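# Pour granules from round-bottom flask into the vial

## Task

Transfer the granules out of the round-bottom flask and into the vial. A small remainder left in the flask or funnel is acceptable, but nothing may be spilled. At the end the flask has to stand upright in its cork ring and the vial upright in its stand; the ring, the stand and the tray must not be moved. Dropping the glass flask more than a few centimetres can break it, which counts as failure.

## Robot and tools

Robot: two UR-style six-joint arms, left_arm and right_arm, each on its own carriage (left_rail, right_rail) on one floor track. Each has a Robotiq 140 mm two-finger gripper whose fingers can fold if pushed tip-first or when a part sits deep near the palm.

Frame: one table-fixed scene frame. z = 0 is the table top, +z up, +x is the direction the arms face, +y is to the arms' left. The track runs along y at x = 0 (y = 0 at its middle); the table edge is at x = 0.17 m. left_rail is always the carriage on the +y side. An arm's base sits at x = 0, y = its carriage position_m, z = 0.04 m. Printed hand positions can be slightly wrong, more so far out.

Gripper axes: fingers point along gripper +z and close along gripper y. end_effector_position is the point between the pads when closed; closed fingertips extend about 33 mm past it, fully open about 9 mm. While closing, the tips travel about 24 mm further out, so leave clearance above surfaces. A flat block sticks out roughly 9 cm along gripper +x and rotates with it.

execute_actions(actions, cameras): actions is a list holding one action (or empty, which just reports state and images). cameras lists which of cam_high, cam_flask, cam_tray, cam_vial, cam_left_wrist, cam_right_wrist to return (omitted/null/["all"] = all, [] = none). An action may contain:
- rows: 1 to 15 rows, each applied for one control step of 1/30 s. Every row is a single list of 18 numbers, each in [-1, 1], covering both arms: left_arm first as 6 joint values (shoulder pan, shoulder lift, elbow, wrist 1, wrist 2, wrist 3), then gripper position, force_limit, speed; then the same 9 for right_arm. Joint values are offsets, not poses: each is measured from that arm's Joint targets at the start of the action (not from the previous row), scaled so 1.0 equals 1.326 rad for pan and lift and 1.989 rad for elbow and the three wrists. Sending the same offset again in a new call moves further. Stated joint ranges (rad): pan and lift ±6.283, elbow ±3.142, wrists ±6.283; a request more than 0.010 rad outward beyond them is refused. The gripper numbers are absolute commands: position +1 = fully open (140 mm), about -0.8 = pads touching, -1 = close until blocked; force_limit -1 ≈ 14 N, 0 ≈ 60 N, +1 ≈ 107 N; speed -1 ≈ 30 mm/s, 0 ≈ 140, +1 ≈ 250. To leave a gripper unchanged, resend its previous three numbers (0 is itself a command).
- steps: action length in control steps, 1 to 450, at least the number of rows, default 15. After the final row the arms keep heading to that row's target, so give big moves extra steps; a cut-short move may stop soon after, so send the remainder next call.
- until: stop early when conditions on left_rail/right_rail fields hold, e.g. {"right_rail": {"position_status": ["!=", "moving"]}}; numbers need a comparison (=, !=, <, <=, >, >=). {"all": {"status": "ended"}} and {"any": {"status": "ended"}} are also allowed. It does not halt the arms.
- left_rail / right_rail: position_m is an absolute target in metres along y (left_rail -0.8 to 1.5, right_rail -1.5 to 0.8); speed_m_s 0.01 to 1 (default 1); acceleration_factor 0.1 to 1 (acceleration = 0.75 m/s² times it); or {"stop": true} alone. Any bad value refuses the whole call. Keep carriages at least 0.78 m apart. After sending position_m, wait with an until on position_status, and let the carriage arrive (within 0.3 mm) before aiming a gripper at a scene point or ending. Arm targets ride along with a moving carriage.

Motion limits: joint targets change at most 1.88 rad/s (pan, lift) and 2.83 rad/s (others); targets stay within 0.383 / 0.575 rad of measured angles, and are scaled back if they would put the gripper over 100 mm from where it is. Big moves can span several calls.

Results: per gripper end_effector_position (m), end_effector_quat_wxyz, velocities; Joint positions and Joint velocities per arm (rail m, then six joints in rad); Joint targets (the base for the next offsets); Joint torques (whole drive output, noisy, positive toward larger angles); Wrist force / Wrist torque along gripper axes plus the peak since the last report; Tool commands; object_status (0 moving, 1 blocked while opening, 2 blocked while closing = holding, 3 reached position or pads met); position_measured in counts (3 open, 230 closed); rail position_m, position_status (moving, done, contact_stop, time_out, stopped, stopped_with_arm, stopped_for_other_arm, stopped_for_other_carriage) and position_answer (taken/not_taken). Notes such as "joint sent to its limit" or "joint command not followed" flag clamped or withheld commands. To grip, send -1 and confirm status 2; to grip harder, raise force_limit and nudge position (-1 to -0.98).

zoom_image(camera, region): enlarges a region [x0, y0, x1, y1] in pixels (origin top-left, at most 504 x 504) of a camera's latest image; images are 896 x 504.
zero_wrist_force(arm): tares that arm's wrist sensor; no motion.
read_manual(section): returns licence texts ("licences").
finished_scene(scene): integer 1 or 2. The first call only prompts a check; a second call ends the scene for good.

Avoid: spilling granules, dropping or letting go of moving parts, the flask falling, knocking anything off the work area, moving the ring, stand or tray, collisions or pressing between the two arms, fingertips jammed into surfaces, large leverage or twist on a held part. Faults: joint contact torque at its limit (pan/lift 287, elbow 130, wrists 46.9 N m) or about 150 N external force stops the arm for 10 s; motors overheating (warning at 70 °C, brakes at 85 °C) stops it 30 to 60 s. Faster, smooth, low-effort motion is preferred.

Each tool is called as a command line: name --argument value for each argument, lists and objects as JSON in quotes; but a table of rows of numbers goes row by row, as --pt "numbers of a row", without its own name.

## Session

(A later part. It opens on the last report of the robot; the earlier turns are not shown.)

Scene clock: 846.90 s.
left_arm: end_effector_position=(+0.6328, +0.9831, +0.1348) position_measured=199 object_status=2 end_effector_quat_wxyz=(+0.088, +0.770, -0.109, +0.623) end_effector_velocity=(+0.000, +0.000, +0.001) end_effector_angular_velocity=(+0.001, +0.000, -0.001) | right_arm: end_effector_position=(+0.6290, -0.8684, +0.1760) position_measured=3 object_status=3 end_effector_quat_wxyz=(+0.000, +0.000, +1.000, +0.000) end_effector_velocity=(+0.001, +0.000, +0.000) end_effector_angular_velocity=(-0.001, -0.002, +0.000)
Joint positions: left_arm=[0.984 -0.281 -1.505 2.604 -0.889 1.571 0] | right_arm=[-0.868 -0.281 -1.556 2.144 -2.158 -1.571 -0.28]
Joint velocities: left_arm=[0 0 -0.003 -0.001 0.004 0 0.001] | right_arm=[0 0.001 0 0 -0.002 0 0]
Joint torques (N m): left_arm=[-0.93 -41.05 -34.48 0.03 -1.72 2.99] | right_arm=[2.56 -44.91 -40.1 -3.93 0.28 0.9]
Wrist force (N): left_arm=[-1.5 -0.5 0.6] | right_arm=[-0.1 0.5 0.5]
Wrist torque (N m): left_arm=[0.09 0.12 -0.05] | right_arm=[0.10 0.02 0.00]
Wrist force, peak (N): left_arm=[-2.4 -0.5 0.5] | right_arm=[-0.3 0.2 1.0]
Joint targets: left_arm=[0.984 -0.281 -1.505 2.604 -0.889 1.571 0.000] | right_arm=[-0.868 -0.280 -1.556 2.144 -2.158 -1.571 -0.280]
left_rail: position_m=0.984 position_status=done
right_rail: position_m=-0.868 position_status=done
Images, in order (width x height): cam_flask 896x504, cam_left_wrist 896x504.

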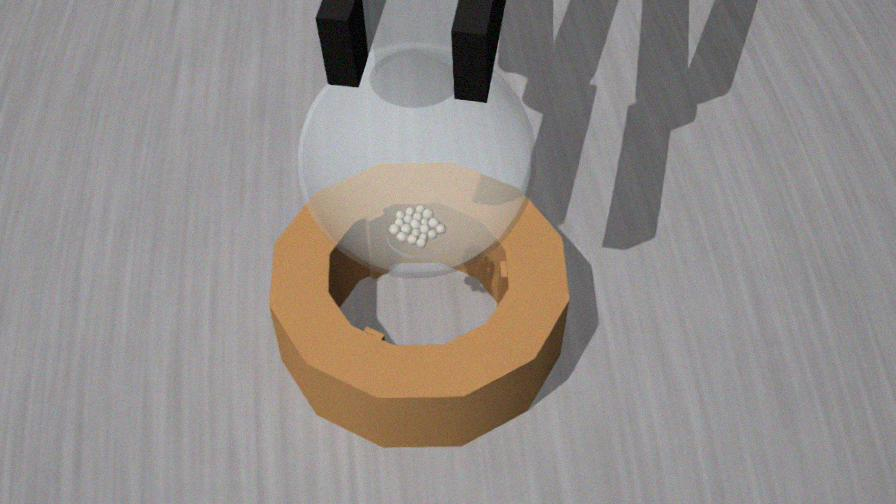

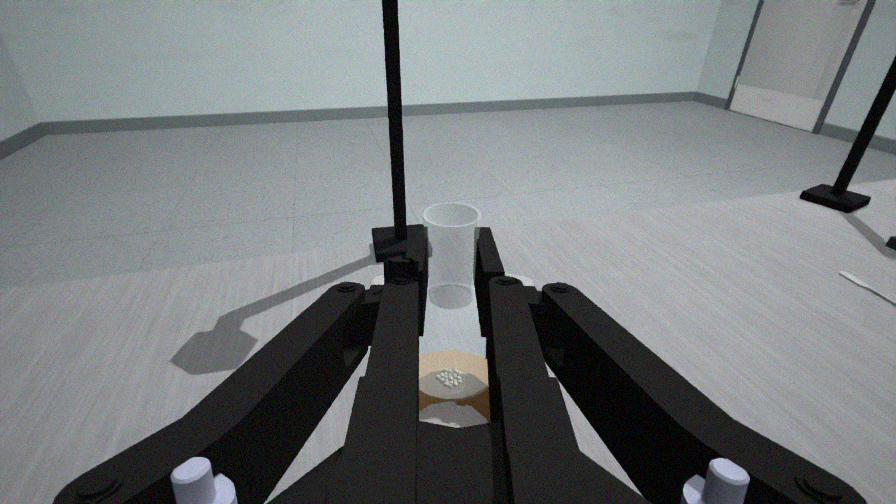

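I'm resuming by reading the current state.

execute_actions --actions '[]' --cameras '["cam_high", "cam_flask", "cam_left_wrist"]'

Scene clock: 920.23 s.
left_arm: end_effector_position=(+0.6328, +0.9831, +0.1349) position_measured=199 object_status=2 end_effector_quat_wxyz=(+0.088, +0.770, -0.109, +0.623) end_effector_velocity=(+0.000, +0.000, +0.000) end_effector_angular_velocity=(-0.001, +0.000, +0.000) | right_arm: end_effector_position=(+0.6290, -0.8684, +0.1760) position_measured=3 object_status=3 end_effector_quat_wxyz=(+0.000, +0.000, +1.000, +0.000) end_effector_velocity=(-0.001, -0.001, -0.001) end_effector_angular_velocity=(+0.001, +0.001, -0.002)
Joint positions: left_arm=[0.984 -0.281 -1.505 2.604 -0.889 1.571 0] | right_arm=[-0.868 -0.281 -1.556 2.144 -2.158 -1.571 -0.281]
Joint velocities: left_arm=[0 0 0 0 0 0 -0.001] | right_arm=[0 -0.002 0 0.001 0.001 0 0]
Joint torques (N m): left_arm=[-1.66 -41.6 -25.45 -1.36 -1.77 2.91] | right_arm=[-0.47 -41.67 -39.97 -4.37 0.27 1.26]
Wrist force (N): left_arm=[-1.5 -1.0 0.6] | right_arm=[-0.3 0.3 0.7]
Wrist torque (N m): left_arm=[-0.02 0.12 -0.05] | right_arm=[0.07 0.07 0.00]
Wrist force, peak (N): left_arm=[-1.9 -0.9 0.6] | right_arm=[0.0 0.5 1.0]
Joint targets: left_arm=[0.984 -0.281 -1.505 2.604 -0.889 1.571 0.000] | right_arm=[-0.868 -0.280 -1.556 2.144 -2.158 -1.571 -0.280]
Tool commands: left_gripper/position=-1.0 left_gripper/force_limit=+0.0 left_gripper/speed=-0.7 right_gripper/position=+1.0 right_gripper/force_limit=+1.0 right_gripper/speed=+1.0
left_rail: position_m=0.984 position_status=done
right_rail: position_m=-0.868 position_status=done
Images, in order (width x height): cam_high 896x504, cam_flask 896x504, cam_left_wrist 896x504.

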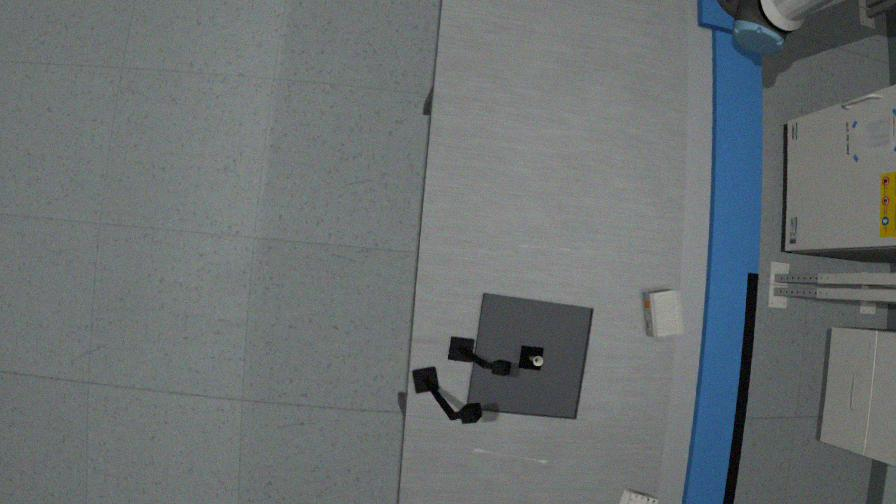

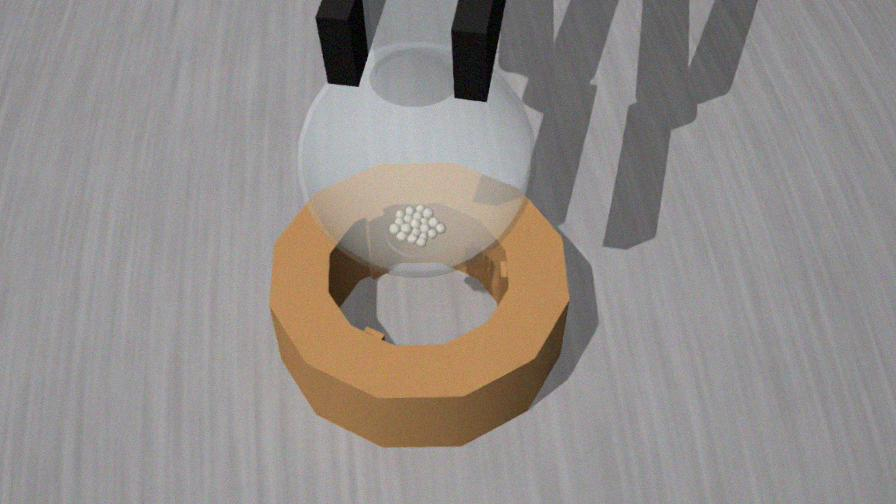

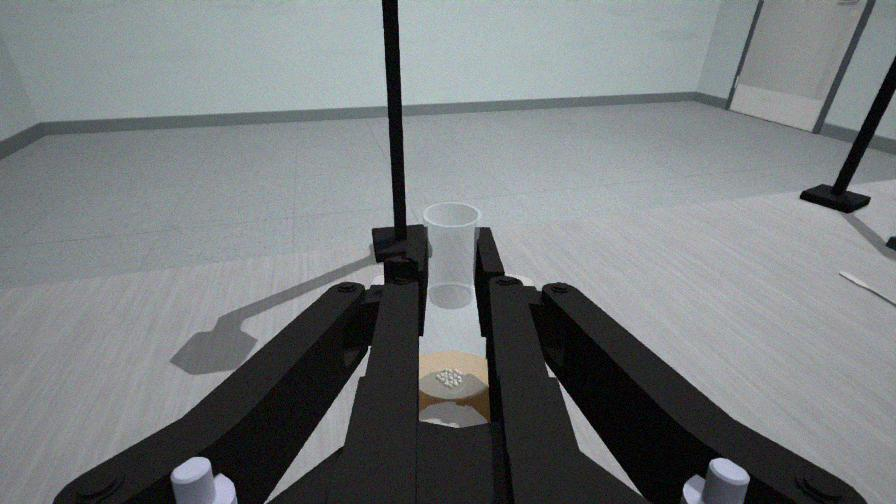

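execute_actions --actions '[{"rows": [[0,-0.00231,-0.00051,0.00205,0,0,-1,0,-0.7,0,0,0,0,0,0,1,1,1],[0,-0.00886,-0.00196,0.00785,0,0,-1,0,-0.7,0,0,0,0,0,0,1,1,1],[0,-0.01895,-0.0042,0.01681,0,0,-1,0,-0.7,0,0,0,0,0,0,1,1,1],[0,-0.03196,-0.00709,0.02834,0,0,-1,0,-0.7,0,0,0,0,0,0,1,1,1],[0,-0.04724,-0.01048,0.0419,0,0,-1,0,-0.7,0,0,0,0,0,0,1,1,1],[0,-0.06413,-0.01423,0.05688,0,0,-1,0,-0.7,0,0,0,0,0,0,1,1,1],[0,-0.08199,-0.01819,0.07272,0,0,-1,0,-0.7,0,0,0,0,0,0,1,1,1],[0,-0.10021,-0.02223,0.08888,0,0,-1,0,-0.7,0,0,0,0,0,0,1,1,1],[0,-0.11807,-0.02619,0.10472,0,0,-1,0,-0.7,0,0,0,0,0,0,1,1,1],[0,-0.13496,-0.02994,0.1197,0,0,-1,0,-0.7,0,0,0,0,0,0,1,1,1],[0,-0.15024,-0.03333,0.13326,0,0,-1,0,-0.7,0,0,0,0,0,0,1,1,1],[0,-0.16325,-0.03622,0.14479,0,0,-1,0,-0.7,0,0,0,0,0,0,1,1,1],[0,-0.17335,-0.03846,0.15375,0,0,-1,0,-0.7,0,0,0,0,0,0,1,1,1],[0,-0.17989,-0.03991,0.15955,0,0,-1,0,-0.7,0,0,0,0,0,0,1,1,1],[0,-0.1822,-0.04042,0.1616,0,0,-1,0,-0.7,0,0,0,0,0,0,1,1,1]], "steps": 22}]' --cameras '["cam_flask", "cam_vial", "cam_tray", "cam_left_wrist"]'

Scene clock: 1017.67 s.
left_arm: end_effector_position=(+0.6332, +0.9830, +0.2353) position_measured=199 object_status=2 end_effector_quat_wxyz=(+0.088, +0.769, -0.108, +0.623) end_effector_velocity=(+0.000, +0.000, +0.001) end_effector_angular_velocity=(-0.002, +0.000, +0.001) | right_arm: end_effector_position=(+0.6290, -0.8684, +0.1760) position_measured=3 object_status=3 end_effector_quat_wxyz=(+0.000, +0.000, +1.000, +0.000) end_effector_velocity=(+0.000, +0.000, +0.000) end_effector_angular_velocity=(-0.001, +0.001, +0.002)
Joint positions: left_arm=[0.984 -0.281 -1.746 2.523 -0.568 1.571 0] | right_arm=[-0.868 -0.281 -1.556 2.144 -2.158 -1.571 -0.281]
Joint velocities: left_arm=[0 0 -0.002 -0.001 0.002 0 -0.002] | right_arm=[0 0.001 0 0 0 -0.001 0]
Joint torques (N m): left_arm=[-1.86 -28.8 -44.66 -0.04 -1.72 2.69] | right_arm=[-0.23 -47.61 -39.98 -4.07 0.04 0.9]
Wrist force (N): left_arm=[-1.5 -0.8 0.4] | right_arm=[-0.4 0.6 0.8]
Wrist torque (N m): left_arm=[0.00 0.12 -0.02] | right_arm=[0.12 0.09 0.01]
Wrist force, peak (N): left_arm=[-3.5 -0.3 0.8] | right_arm=[-0.5 0.6 0.8]
Joint targets: left_arm=[0.984 -0.281 -1.747 2.523 -0.567 1.571 0.000] | right_arm=[-0.868 -0.280 -1.556 2.144 -2.158 -1.571 -0.280]
left_rail: position_m=0.984 position_status=done
right_rail: position_m=-0.868 position_status=done
Images, in order (width x height): cam_flask 896x504, cam_tray 896x504, cam_vial 896x504, cam_left_wrist 896x504.

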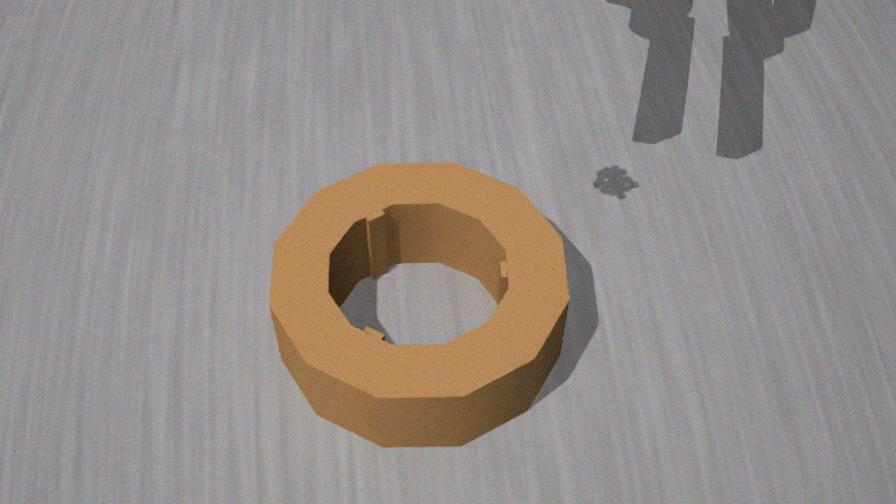

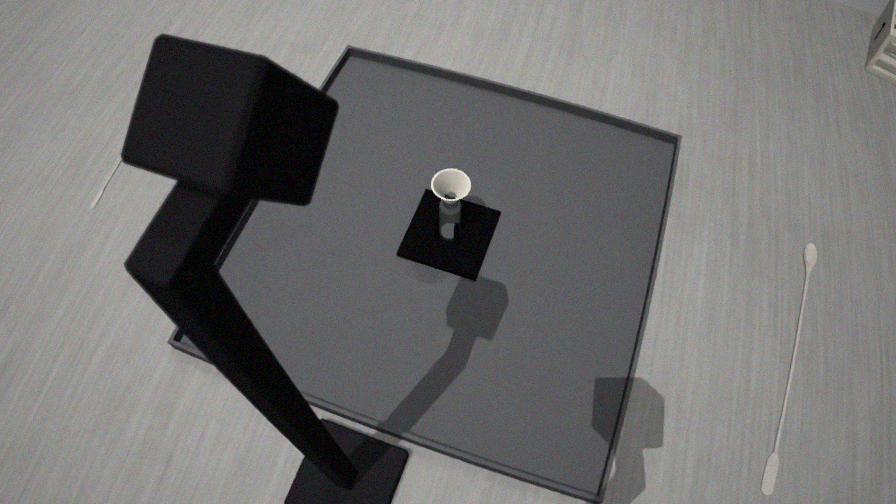

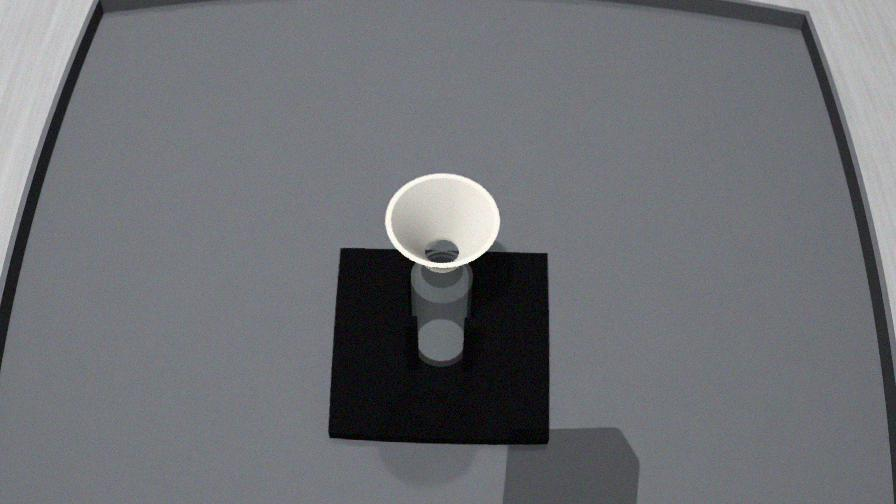

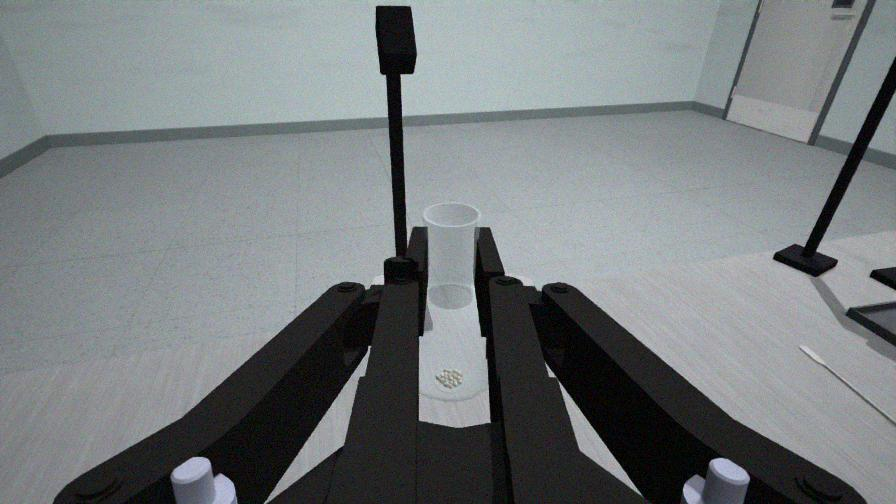

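zoom_image --camera "cam_vial" --region '[300, 140, 600, 460]'

zoom_image --camera "cam_tray" --region '[370, 140, 540, 300]'

Scaled by 1.575 from the camera's 896x504 image, which has a finer 1280x720 frame.

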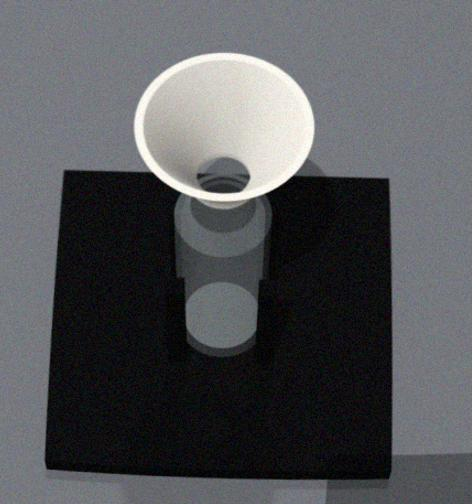

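Scaled by 2.965 from the camera's 896x504 image, which has a finer 1280x720 frame.

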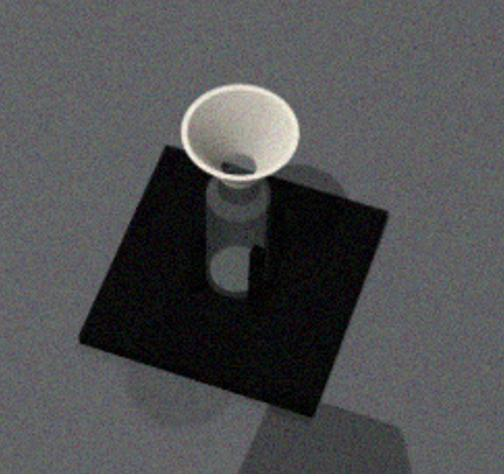

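execute_actions --actions '[{"left_rail": {"position_m": 0.805}, "rows": [[-0.00225,0,0,0,0,0,-1,0,-0.7,0,0,0,0,0,0,1,1,1],[-0.00861,0,0,0,0,0,-1,0,-0.7,0,0,0,0,0,0,1,1,1],[-0.01843,0,0,0,0,0,-1,0,-0.7,0,0,0,0,0,0,1,1,1],[-0.03108,0,0,0,0,0,-1,0,-0.7,0,0,0,0,0,0,1,1,1],[-0.04595,0,0,0,0,0,-1,0,-0.7,0,0,0,0,0,0,1,1,1],[-0.06238,0,0,0,0,0,-1,0,-0.7,0,0,0,0,0,0,1,1,1],[-0.07975,0,0,0,0,0,-1,0,-0.7,0,0,0,0,0,0,1,1,1],[-0.09747,0,0,0,0,0,-1,0,-0.7,0,0,0,0,0,0,1,1,1],[-0.11484,0,0,0,0,0,-1,0,-0.7,0,0,0,0,0,0,1,1,1],[-0.13127,0,0,0,0,0,-1,0,-0.7,0,0,0,0,0,0,1,1,1],[-0.14614,0,0,0,0,0,-1,0,-0.7,0,0,0,0,0,0,1,1,1],[-0.15879,0,0,0,0,0,-1,0,-0.7,0,0,0,0,0,0,1,1,1],[-0.16861,0,0,0,0,0,-1,0,-0.7,0,0,0,0,0,0,1,1,1],[-0.17497,0,0,0,0,0,-1,0,-0.7,0,0,0,0,0,0,1,1,1],[-0.17722,0,0,0,0,0,-1,0,-0.7,0,0,0,0,0,0,1,1,1]], "steps": 30}]' --cameras '["cam_left_wrist"]'

Scene clock: 1113.57 s.
left_arm: end_effector_position=(+0.6155, +0.6566, +0.2354) position_measured=199 object_status=2 end_effector_quat_wxyz=(+0.161, +0.751, -0.198, +0.609) end_effector_velocity=(+0.000, -0.002, +0.000) end_effector_angular_velocity=(-0.001, +0.000, -0.002) | right_arm: end_effector_position=(+0.6290, -0.8684, +0.1760) position_measured=3 object_status=3 end_effector_quat_wxyz=(+0.000, +0.000, +1.000, +0.000) end_effector_velocity=(+0.000, +0.000, -0.001) end_effector_angular_velocity=(-0.001, +0.001, +0.001)
Joint positions: left_arm=[0.805 -0.515 -1.747 2.523 -0.567 1.571 0] | right_arm=[-0.868 -0.281 -1.556 2.144 -2.158 -1.571 -0.281]
Joint velocities: left_arm=[-0.001 -0.001 0 0 -0.001 0 -0.001] | right_arm=[0 0.001 0.002 0 -0.001 -0.001 0]
Joint torques (N m): left_arm=[-17.4 -20.32 -34.61 -2.61 -1.67 2.87] | right_arm=[-0.55 -44.33 -39.62 -4.19 -0.05 0.8]
Wrist force (N): left_arm=[-1.6 -0.3 0.1] | right_arm=[-0.2 0.3 0.4]
Wrist torque (N m): left_arm=[0.08 0.16 -0.02] | right_arm=[0.06 0.05 0.00]
Wrist force, peak (N): left_arm=[-1.7 -4.1 -1.0] | right_arm=[-0.2 0.7 0.8]
Joint targets: left_arm=[0.805 -0.515 -1.747 2.523 -0.567 1.571 0.000] | right_arm=[-0.868 -0.280 -1.556 2.144 -2.158 -1.571 -0.280]
left_rail: position_m=0.805 position_status=done
right_rail: position_m=-0.868 position_status=done
Images, in order (width x height): cam_left_wrist 896x504.

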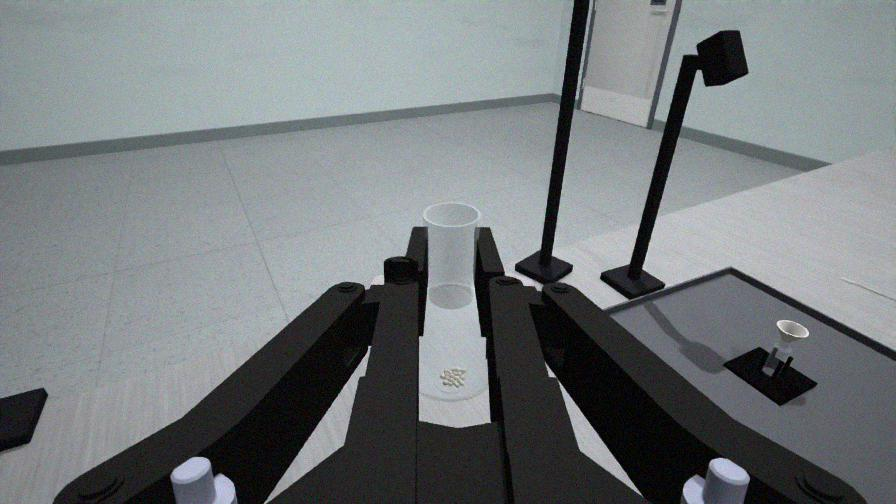

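execute_actions --actions '[{"rows": [[-0.00225,0,0,0,0,0,-1,0,-0.7,0,0,0,0,0,0,1,1,1],[-0.00861,0,0,0,0,0,-1,0,-0.7,0,0,0,0,0,0,1,1,1],[-0.01843,0,0,0,0,0,-1,0,-0.7,0,0,0,0,0,0,1,1,1],[-0.03108,0,0,0,0,0,-1,0,-0.7,0,0,0,0,0,0,1,1,1],[-0.04595,0,0,0,0,0,-1,0,-0.7,0,0,0,0,0,0,1,1,1],[-0.06238,0,0,0,0,0,-1,0,-0.7,0,0,0,0,0,0,1,1,1],[-0.07975,0,0,0,0,0,-1,0,-0.7,0,0,0,0,0,0,1,1,1],[-0.09747,0,0,0,0,0,-1,0,-0.7,0,0,0,0,0,0,1,1,1],[-0.11484,0,0,0,0,0,-1,0,-0.7,0,0,0,0,0,0,1,1,1],[-0.13127,0,0,0,0,0,-1,0,-0.7,0,0,0,0,0,0,1,1,1],[-0.14614,0,0,0,0,0,-1,0,-0.7,0,0,0,0,0,0,1,1,1],[-0.15879,0,0,0,0,0,-1,0,-0.7,0,0,0,0,0,0,1,1,1],[-0.16861,0,0,0,0,0,-1,0,-0.7,0,0,0,0,0,0,1,1,1],[-0.17497,0,0,0,0,0,-1,0,-0.7,0,0,0,0,0,0,1,1,1],[-0.17722,0,0,0,0,0,-1,0,-0.7,0,0,0,0,0,0,1,1,1]], "steps": 22}]' --cameras '["cam_left_wrist", "cam_high"]'

Scene clock: 1173.07 s.
left_arm: end_effector_position=(+0.5641, +0.5174, +0.2354) position_measured=199 object_status=2 end_effector_quat_wxyz=(+0.231, +0.723, -0.284, +0.586) end_effector_velocity=(-0.001, -0.002, +0.000) end_effector_angular_velocity=(-0.001, +0.001, -0.005) | right_arm: end_effector_position=(+0.6290, -0.8684, +0.1760) position_measured=3 object_status=3 end_effector_quat_wxyz=(+0.000, +0.000, +1.000, +0.000) end_effector_velocity=(-0.001, +0.000, +0.000) end_effector_angular_velocity=(+0.001, +0.000, -0.002)
Joint positions: left_arm=[0.805 -0.75 -1.747 2.523 -0.567 1.571 0] | right_arm=[-0.868 -0.281 -1.556 2.144 -2.158 -1.571 -0.281]
Joint velocities: left_arm=[0 -0.004 0 0 0 0.001 -0.001] | right_arm=[0 -0.001 -0.001 0.002 -0.001 0.001 0.001]
Joint torques (N m): left_arm=[-11.43 -15.42 -35.2 -2.93 -1.66 1.73] | right_arm=[3.15 -42.89 -39.01 -3.3 -0.46 2.47]
Wrist force (N): left_arm=[-1.4 -0.5 0.3] | right_arm=[-0.2 0.2 0.5]
Wrist torque (N m): left_arm=[0.05 0.13 0.00] | right_arm=[0.04 0.05 0.00]
Wrist force, peak (N): left_arm=[-1.7 -2.7 -0.4] | right_arm=[-0.1 0.7 1.0]
Joint targets: left_arm=[0.805 -0.750 -1.747 2.523 -0.567 1.571 0.000] | right_arm=[-0.868 -0.280 -1.556 2.144 -2.158 -1.571 -0.280]
left_rail: position_m=0.805 position_status=done
right_rail: position_m=-0.868 position_status=done
Images, in order (width x height): cam_high 896x504, cam_left_wrist 896x504.

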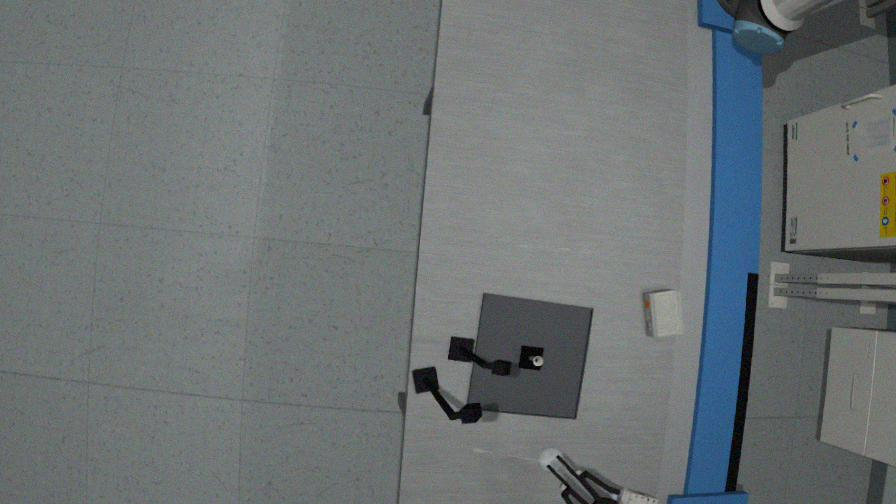

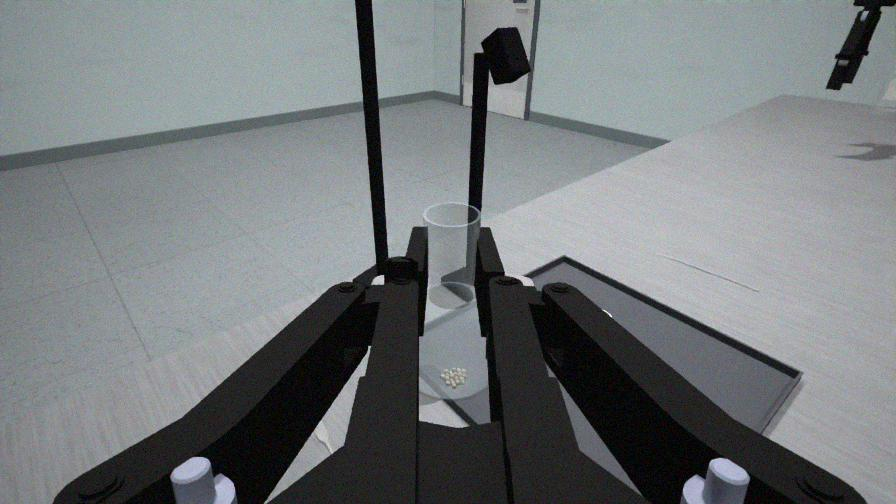

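zoom_image --camera "cam_high" --region '[440, 330, 680, 504]'

Scaled by 2.100 from the camera's 896x504 image, which has a finer 1280x720 frame.

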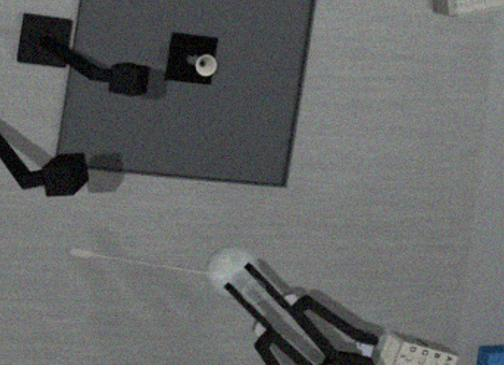

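execute_actions --actions '[{"rows": [[0.00086,0,0,0,0,0,-1,0,-0.7,0,0,0,0,0,0,1,1,1],[0.0033,0,0,0,0,0,-1,0,-0.7,0,0,0,0,0,0,1,1,1],[0.00706,0,0,0,0,0,-1,0,-0.7,0,0,0,0,0,0,1,1,1],[0.0119,0,0,0,0,0,-1,0,-0.7,0,0,0,0,0,0,1,1,1],[0.0176,0,0,0,0,0,-1,0,-0.7,0,0,0,0,0,0,1,1,1],[0.02389,0,0,0,0,0,-1,0,-0.7,0,0,0,0,0,0,1,1,1],[0.03054,0,0,0,0,0,-1,0,-0.7,0,0,0,0,0,0,1,1,1],[0.03733,0,0,0,0,0,-1,0,-0.7,0,0,0,0,0,0,1,1,1],[0.04398,0,0,0,0,0,-1,0,-0.7,0,0,0,0,0,0,1,1,1],[0.05027,0,0,0,0,0,-1,0,-0.7,0,0,0,0,0,0,1,1,1],[0.05597,0,0,0,0,0,-1,0,-0.7,0,0,0,0,0,0,1,1,1],[0.06081,0,0,0,0,0,-1,0,-0.7,0,0,0,0,0,0,1,1,1],[0.06457,0,0,0,0,0,-1,0,-0.7,0,0,0,0,0,0,1,1,1],[0.06701,0,0,0,0,0,-1,0,-0.7,0,0,0,0,0,0,1,1,1],[0.06787,0,0,0,0,0,-1,0,-0.7,0,0,0,0,0,0,1,1,1]], "steps": 20}]' --cameras '["cam_left_wrist"]'

zoom_image --camera "cam_left_wrist" --region '[580, 250, 780, 410]'

Scene clock: 1219.27 s.
left_arm: end_effector_position=(+0.5875, +0.5688, +0.2354) position_measured=199 object_status=2 end_effector_quat_wxyz=(+0.204, +0.735, -0.252, +0.595) end_effector_velocity=(+0.001, +0.002, +0.000) end_effector_angular_velocity=(+0.001, +0.000, +0.003) | right_arm: end_effector_position=(+0.6290, -0.8684, +0.1760) position_measured=3 object_status=3 end_effector_quat_wxyz=(+0.000, +0.000, +1.000, +0.000) end_effector_velocity=(+0.001, +0.000, +0.000) end_effector_angular_velocity=(-0.001, -0.001, +0.000)
Joint positions: left_arm=[0.805 -0.661 -1.747 2.523 -0.567 1.571 0] | right_arm=[-0.868 -0.281 -1.556 2.144 -2.158 -1.571 -0.28]
Joint velocities: left_arm=[0 0.003 0 0 0 -0.001 0.001] | right_arm=[0 0.001 0 -0.001 -0.001 -0.001 0.001]
Joint torques (N m): left_arm=[20.49 -16.28 -42.71 -2.27 -1.18 1.53] | right_arm=[3.32 -43.93 -39.01 -2.93 -0.34 2.5]
Wrist force (N): left_arm=[-1.5 -0.6 0.5] | right_arm=[-0.2 0.1 0.5]
Wrist torque (N m): left_arm=[0.02 0.12 -0.02] | right_arm=[0.02 0.04 0.00]
Wrist force, peak (N): left_arm=[-1.9 -1.2 0.4] | right_arm=[0.2 0.2 1.2]
Joint targets: left_arm=[0.805 -0.660 -1.747 2.523 -0.567 1.571 0.000] | right_arm=[-0.868 -0.280 -1.556 2.144 -2.158 -1.571 -0.280]
left_rail: position_m=0.805 position_status=done
right_rail: position_m=-0.868 position_status=done
Images, in order (width x height): cam_left_wrist 896x504.

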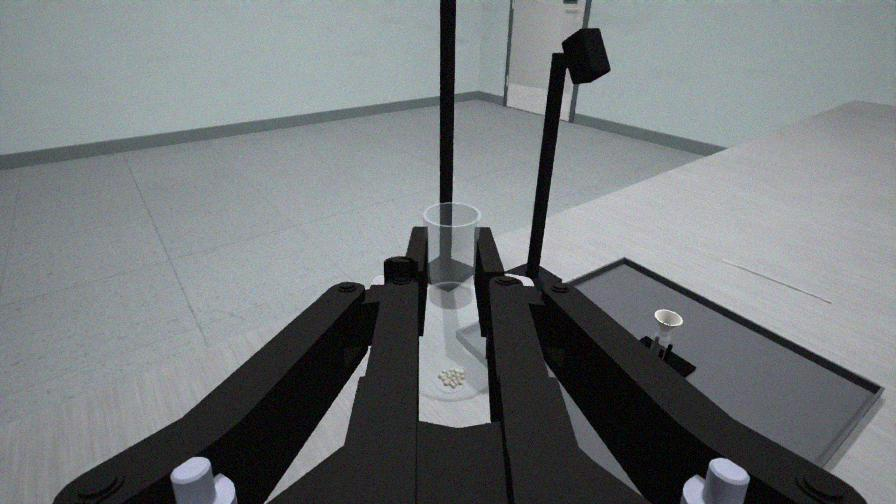

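Scaled by 2.520 from the camera's 896x504 image, which has a finer 1280x720 frame.

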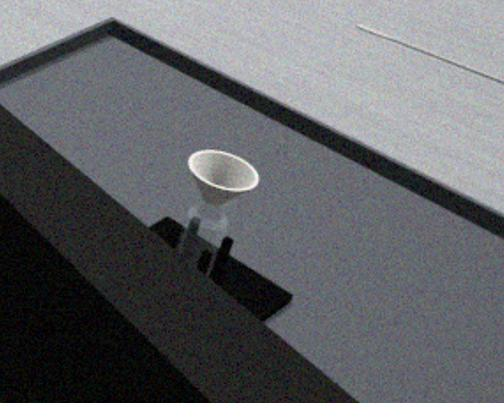

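execute_actions --actions '[{"rows": [[-0.0013,0,0,0,0,-0.0061,-1,0,-0.7,0,0,0,0,0,0,1,1,1],[-0.0049,0,0,0,0,-0.0235,-1,0,-0.7,0,0,0,0,0,0,1,1,1],[-0.0106,0,0,0,0,-0.0502,-1,0,-0.7,0,0,0,0,0,0,1,1,1],[-0.0179,0,0,0,0,-0.0847,-1,0,-0.7,0,0,0,0,0,0,1,1,1],[-0.0264,0,0,0,0,-0.1252,-1,0,-0.7,0,0,0,0,0,0,1,1,1],[-0.0358,0,0,0,0,-0.1699,-1,0,-0.7,0,0,0,0,0,0,1,1,1],[-0.0458,0,0,0,0,-0.2172,-1,0,-0.7,0,0,0,0,0,0,1,1,1],[-0.056,0,0,0,0,-0.2655,-1,0,-0.7,0,0,0,0,0,0,1,1,1],[-0.066,0,0,0,0,-0.3128,-1,0,-0.7,0,0,0,0,0,0,1,1,1],[-0.0754,0,0,0,0,-0.3575,-1,0,-0.7,0,0,0,0,0,0,1,1,1],[-0.0839,0,0,0,0,-0.398,-1,0,-0.7,0,0,0,0,0,0,1,1,1],[-0.0912,0,0,0,0,-0.4325,-1,0,-0.7,0,0,0,0,0,0,1,1,1],[-0.0969,0,0,0,0,-0.4592,-1,0,-0.7,0,0,0,0,0,0,1,1,1],[-0.1005,0,0,0,0,-0.4766,-1,0,-0.7,0,0,0,0,0,0,1,1,1],[-0.1018,0,0,0,0,-0.4827,-1,0,-0.7,0,0,0,0,0,0,1,1,1]], "steps": 22}]' --cameras '["cam_left_wrist"]'

Scene clock: 1352.63 s.
left_arm: end_effector_position=(+0.5505, +0.4922, +0.2354) position_measured=199 object_status=2 end_effector_quat_wxyz=(+0.484, +0.774, +0.064, +0.402) end_effector_velocity=(+0.000, -0.001, +0.001) end_effector_angular_velocity=(-0.004, +0.002, +0.000) | right_arm: end_effector_position=(+0.6290, -0.8684, +0.1760) position_measured=3 object_status=3 end_effector_quat_wxyz=(+0.000, +0.000, +1.000, +0.000) end_effector_velocity=(-0.001, +0.001, +0.000) end_effector_angular_velocity=(+0.001, +0.000, +0.001)
Joint positions: left_arm=[0.805 -0.795 -1.747 2.523 -0.567 1.571 -0.96] | right_arm=[-0.868 -0.281 -1.556 2.144 -2.158 -1.571 -0.281]
Joint velocities: left_arm=[0 0 0 -0.001 0 0.001 -0.004] | right_arm=[0 0.001 -0.001 0.001 0.001 0.001 0]
Joint torques (N m): left_arm=[-10.53 -16.2 -24.14 -1.56 -1.1 -3.03] | right_arm=[3.24 -42.17 -37.7 -3.2 -0.76 2.32]
Wrist force (N): left_arm=[-0.4 -0.1 0.0] | right_arm=[-0.1 0.3 0.5]
Wrist torque (N m): left_arm=[0.24 0.02 0.01] | right_arm=[0.07 0.02 0.01]
Wrist force, peak (N): left_arm=[-1.9 -1.2 0.9] | right_arm=[0.1 0.7 1.0]
Joint targets: left_arm=[0.805 -0.795 -1.747 2.523 -0.567 1.571 -0.960] | right_arm=[-0.868 -0.280 -1.556 2.144 -2.158 -1.571 -0.280]
left_rail: position_m=0.805 position_status=done
right_rail: position_m=-0.868 position_status=done
Images, in order (width x height): cam_left_wrist 896x504.

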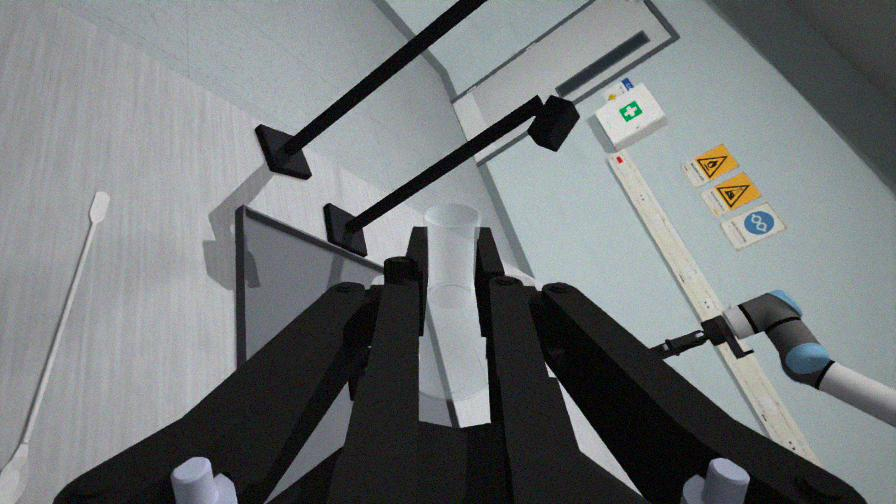

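execute_actions --actions '[{"rows": [[-0.0013,0,0,0,0,-0.0061,-1,0,-0.7,0,0,0,0,0,0,1,1,1],[-0.0049,0,0,0,0,-0.0235,-1,0,-0.7,0,0,0,0,0,0,1,1,1],[-0.0106,0,0,0,0,-0.0502,-1,0,-0.7,0,0,0,0,0,0,1,1,1],[-0.0179,0,0,0,0,-0.0847,-1,0,-0.7,0,0,0,0,0,0,1,1,1],[-0.0264,0,0,0,0,-0.1252,-1,0,-0.7,0,0,0,0,0,0,1,1,1],[-0.0358,0,0,0,0,-0.1699,-1,0,-0.7,0,0,0,0,0,0,1,1,1],[-0.0458,0,0,0,0,-0.2172,-1,0,-0.7,0,0,0,0,0,0,1,1,1],[-0.056,0,0,0,0,-0.2655,-1,0,-0.7,0,0,0,0,0,0,1,1,1],[-0.066,0,0,0,0,-0.3128,-1,0,-0.7,0,0,0,0,0,0,1,1,1],[-0.0754,0,0,0,0,-0.3575,-1,0,-0.7,0,0,0,0,0,0,1,1,1],[-0.0839,0,0,0,0,-0.398,-1,0,-0.7,0,0,0,0,0,0,1,1,1],[-0.0912,0,0,0,0,-0.4325,-1,0,-0.7,0,0,0,0,0,0,1,1,1],[-0.0969,0,0,0,0,-0.4592,-1,0,-0.7,0,0,0,0,0,0,1,1,1],[-0.1005,0,0,0,0,-0.4766,-1,0,-0.7,0,0,0,0,0,0,1,1,1],[-0.1018,0,0,0,0,-0.4827,-1,0,-0.7,0,0,0,0,0,0,1,1,1]], "steps": 22}]' --cameras '["cam_left_wrist", "cam_vial", "cam_tray"]'

Scene clock: 1364.27 s.
left_arm: end_effector_position=(+0.5034, +0.4209, +0.2354) position_measured=199 object_status=2 end_effector_quat_wxyz=(+0.623, +0.684, +0.369, +0.091) end_effector_velocity=(+0.000, +0.000, +0.000) end_effector_angular_velocity=(-0.002, +0.003, -0.001) | right_arm: end_effector_position=(+0.6290, -0.8684, +0.1760) position_measured=3 object_status=3 end_effector_quat_wxyz=(+0.000, +0.000, +1.000, +0.000) end_effector_velocity=(+0.000, +0.001, +0.000) end_effector_angular_velocity=(+0.001, +0.000, +0.000)
Joint positions: left_arm=[0.805 -0.93 -1.747 2.523 -0.567 1.571 -1.92] | right_arm=[-0.868 -0.281 -1.556 2.144 -2.158 -1.571 -0.281]
Joint velocities: left_arm=[0 0 0 0 0 0.001 -0.003] | right_arm=[0 0 -0.001 0.001 0 0.001 0]
Joint torques (N m): left_arm=[-10.15 -16.06 -28.09 -1.66 -0.88 -3.11] | right_arm=[2.77 -42.32 -38.31 -3.45 -0.82 3.28]
Wrist force (N): left_arm=[0.0 0.2 -0.4] | right_arm=[-0.2 0.1 0.7]
Wrist torque (N m): left_arm=[0.22 -0.08 -0.01] | right_arm=[0.01 0.04 0.00]
Wrist force, peak (N): left_arm=[-1.1 0.1 0.8] | right_arm=[-0.2 0.3 1.2]
Joint targets: left_arm=[0.805 -0.930 -1.747 2.523 -0.567 1.571 -1.920] | right_arm=[-0.868 -0.280 -1.556 2.144 -2.158 -1.571 -0.280]
left_rail: position_m=0.805 position_status=done
right_rail: position_m=-0.868 position_status=done
Images, in order (width x height): cam_tray 896x504, cam_vial 896x504, cam_left_wrist 896x504.

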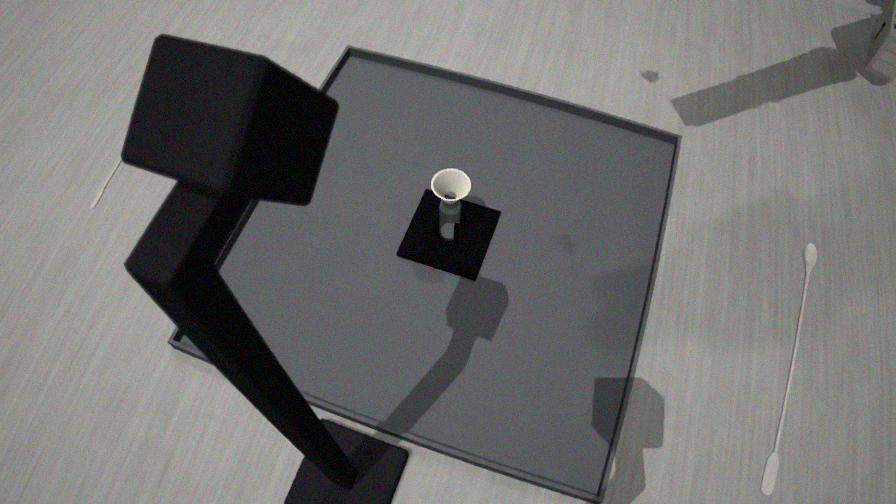

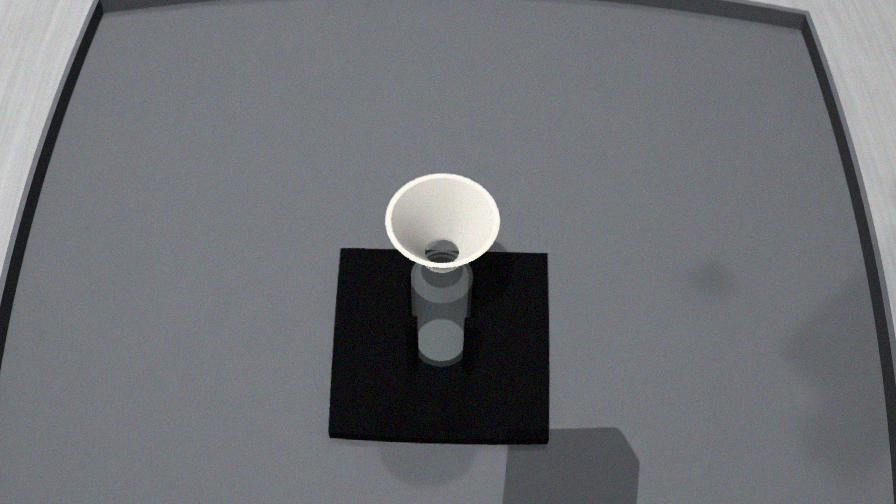

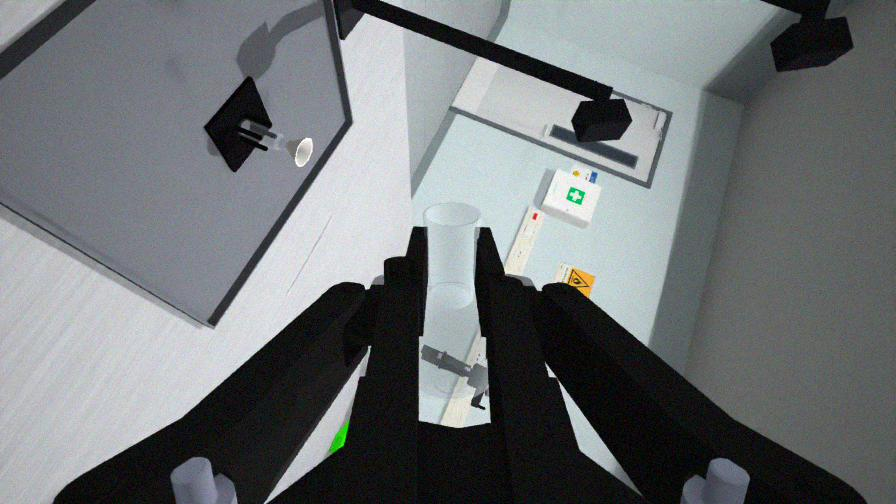

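zoom_image --camera "cam_left_wrist" --region '[190, 60, 350, 190]'

Scaled by 3.150 from the camera's 896x504 image, which has a finer 1280x720 frame.

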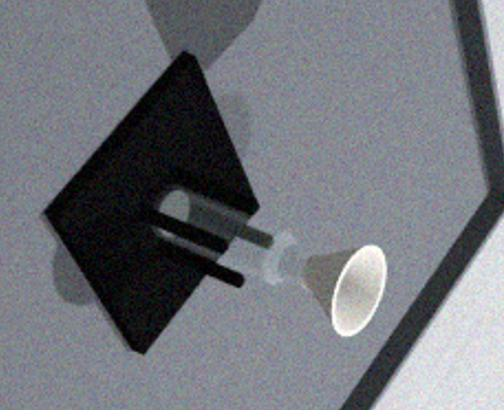

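execute_actions --actions '[{"rows": [[-0.00015,0.00355,-0.00073,-0.00186,0,0,-1,0,-0.7,0,0,0,0,0,0,1,1,1],[-0.00059,0.01358,-0.00278,-0.00713,0,0,-1,0,-0.7,0,0,0,0,0,0,1,1,1],[-0.00126,0.02906,-0.00594,-0.01525,0,0,-1,0,-0.7,0,0,0,0,0,0,1,1,1],[-0.00212,0.04901,-0.01002,-0.02572,0,0,-1,0,-0.7,0,0,0,0,0,0,1,1,1],[-0.00313,0.07245,-0.01481,-0.03803,0,0,-1,0,-0.7,0,0,0,0,0,0,1,1,1],[-0.00425,0.09835,-0.0201,-0.05162,0,0,-1,0,-0.7,0,0,0,0,0,0,1,1,1],[-0.00543,0.12573,-0.0257,-0.066,0,0,-1,0,-0.7,0,0,0,0,0,0,1,1,1],[-0.00664,0.15367,-0.03141,-0.08066,0,0,-1,0,-0.7,0,0,0,0,0,0,1,1,1],[-0.00782,0.18105,-0.037,-0.09504,0,0,-1,0,-0.7,0,0,0,0,0,0,1,1,1],[-0.00894,0.20695,-0.04229,-0.10863,0,0,-1,0,-0.7,0,0,0,0,0,0,1,1,1],[-0.00995,0.23039,-0.04708,-0.12094,0,0,-1,0,-0.7,0,0,0,0,0,0,1,1,1],[-0.01081,0.25034,-0.05116,-0.13141,0,0,-1,0,-0.7,0,0,0,0,0,0,1,1,1],[-0.01148,0.26582,-0.05432,-0.13953,0,0,-1,0,-0.7,0,0,0,0,0,0,1,1,1],[-0.01192,0.27585,-0.05637,-0.1448,0,0,-1,0,-0.7,0,0,0,0,0,0,1,1,1],[-0.01207,0.2794,-0.0571,-0.14666,0,0,-1,0,-0.7,0,0,0,0,0,0,1,1,1]], "steps": 24}]' --cameras '["cam_left_wrist", "cam_vial", "cam_tray"]'

Scene clock: 1427.37 s.
left_arm: end_effector_position=(+0.5654, +0.3182, +0.1538) position_measured=199 object_status=2 end_effector_quat_wxyz=(+0.637, +0.677, +0.358, +0.088) end_effector_velocity=(+0.001, -0.001, -0.002) end_effector_angular_velocity=(+0.001, +0.000, +0.001) | right_arm: end_effector_position=(+0.6290, -0.8684, +0.1760) position_measured=3 object_status=3 end_effector_quat_wxyz=(+0.000, +0.000, +1.000, +0.000) end_effector_velocity=(+0.000, +0.001, -0.001) end_effector_angular_velocity=(+0.001, +0.001, +0.001)
Joint positions: left_arm=[0.805 -0.946 -1.377 2.41 -0.859 1.571 -1.92] | right_arm=[-0.868 -0.281 -1.556 2.144 -2.158 -1.571 -0.281]
Joint velocities: left_arm=[0 0 0.004 -0.001 -0.002 -0.001 0] | right_arm=[0 0.001 0.001 0 0.001 0 0]
Joint torques (N m): left_arm=[-11.61 -30.45 -36.67 -5.11 -0.57 -1.9] | right_arm=[2.27 -44.55 -38.27 -3.46 -0.51 2.31]
Wrist force (N): left_arm=[-0.1 0.2 -0.3] | right_arm=[-0.2 0.5 0.7]
Wrist torque (N m): left_arm=[0.26 -0.06 -0.03] | right_arm=[0.10 0.05 0.00]
Wrist force, peak (N): left_arm=[0.2 0.6 -3.0] | right_arm=[-0.4 0.6 1.0]
Joint targets: left_arm=[0.805 -0.946 -1.376 2.410 -0.859 1.571 -1.920] | right_arm=[-0.868 -0.280 -1.556 2.144 -2.158 -1.571 -0.280]
left_rail: position_m=0.805 position_status=done
right_rail: position_m=-0.868 position_status=done
Images, in order (width x height): cam_tray 896x504, cam_vial 896x504, cam_left_wrist 896x504.

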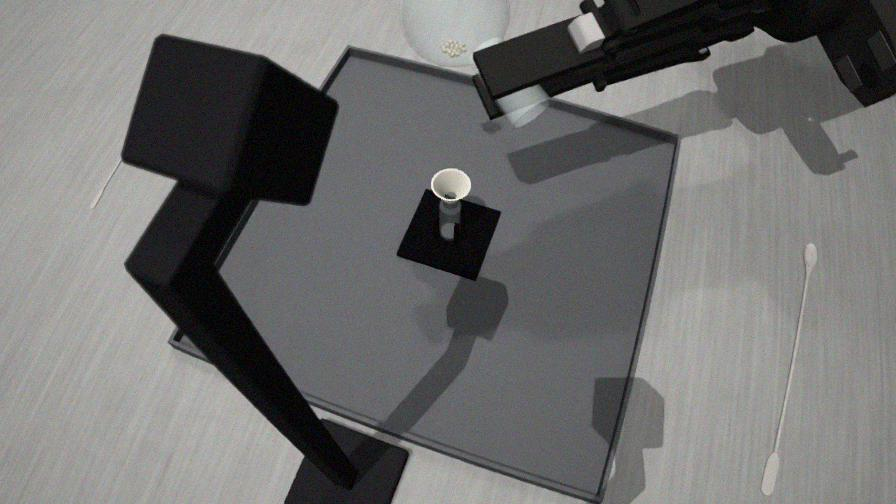

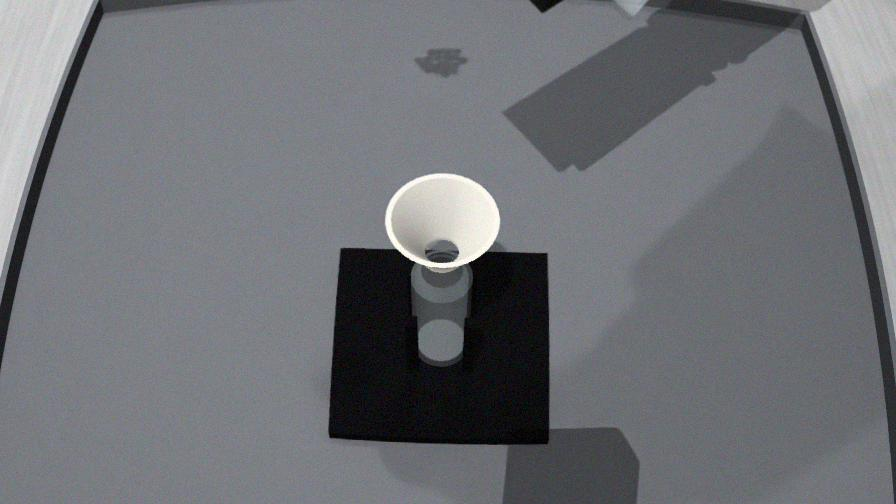

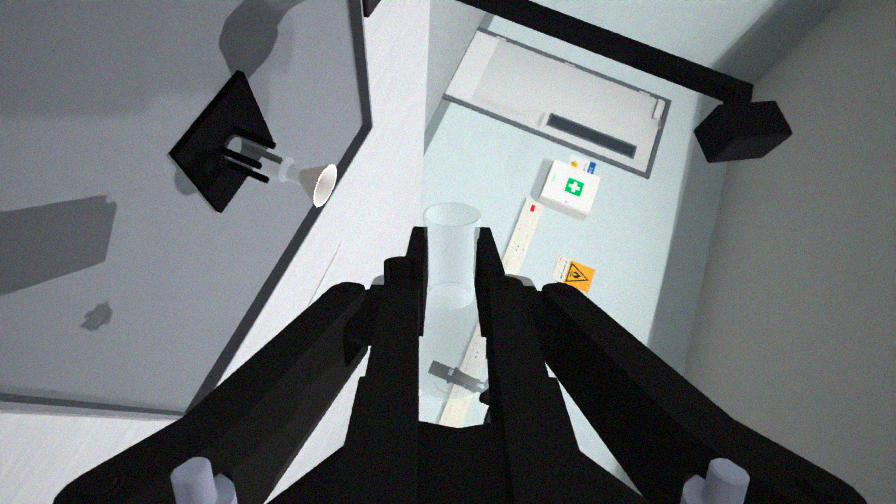

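zoom_image --camera "cam_left_wrist" --region '[160, 60, 380, 240]'

zoom_image --camera "cam_tray" --region '[380, 0, 680, 240]'

Scaled by 2.291 from the camera's 896x504 image, which has a finer 1280x720 frame.

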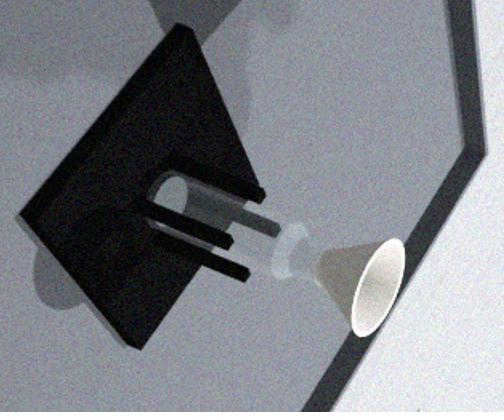

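Scaled by 1.680 from the camera's 896x504 image, which has a finer 1280x720 frame.

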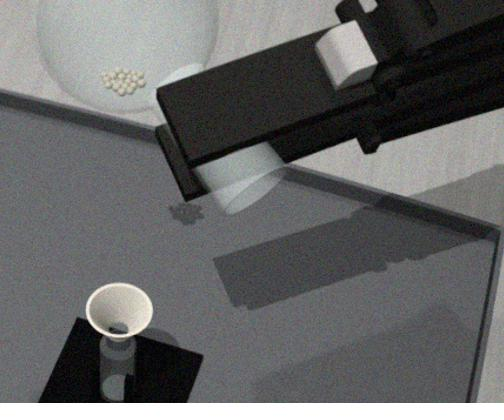

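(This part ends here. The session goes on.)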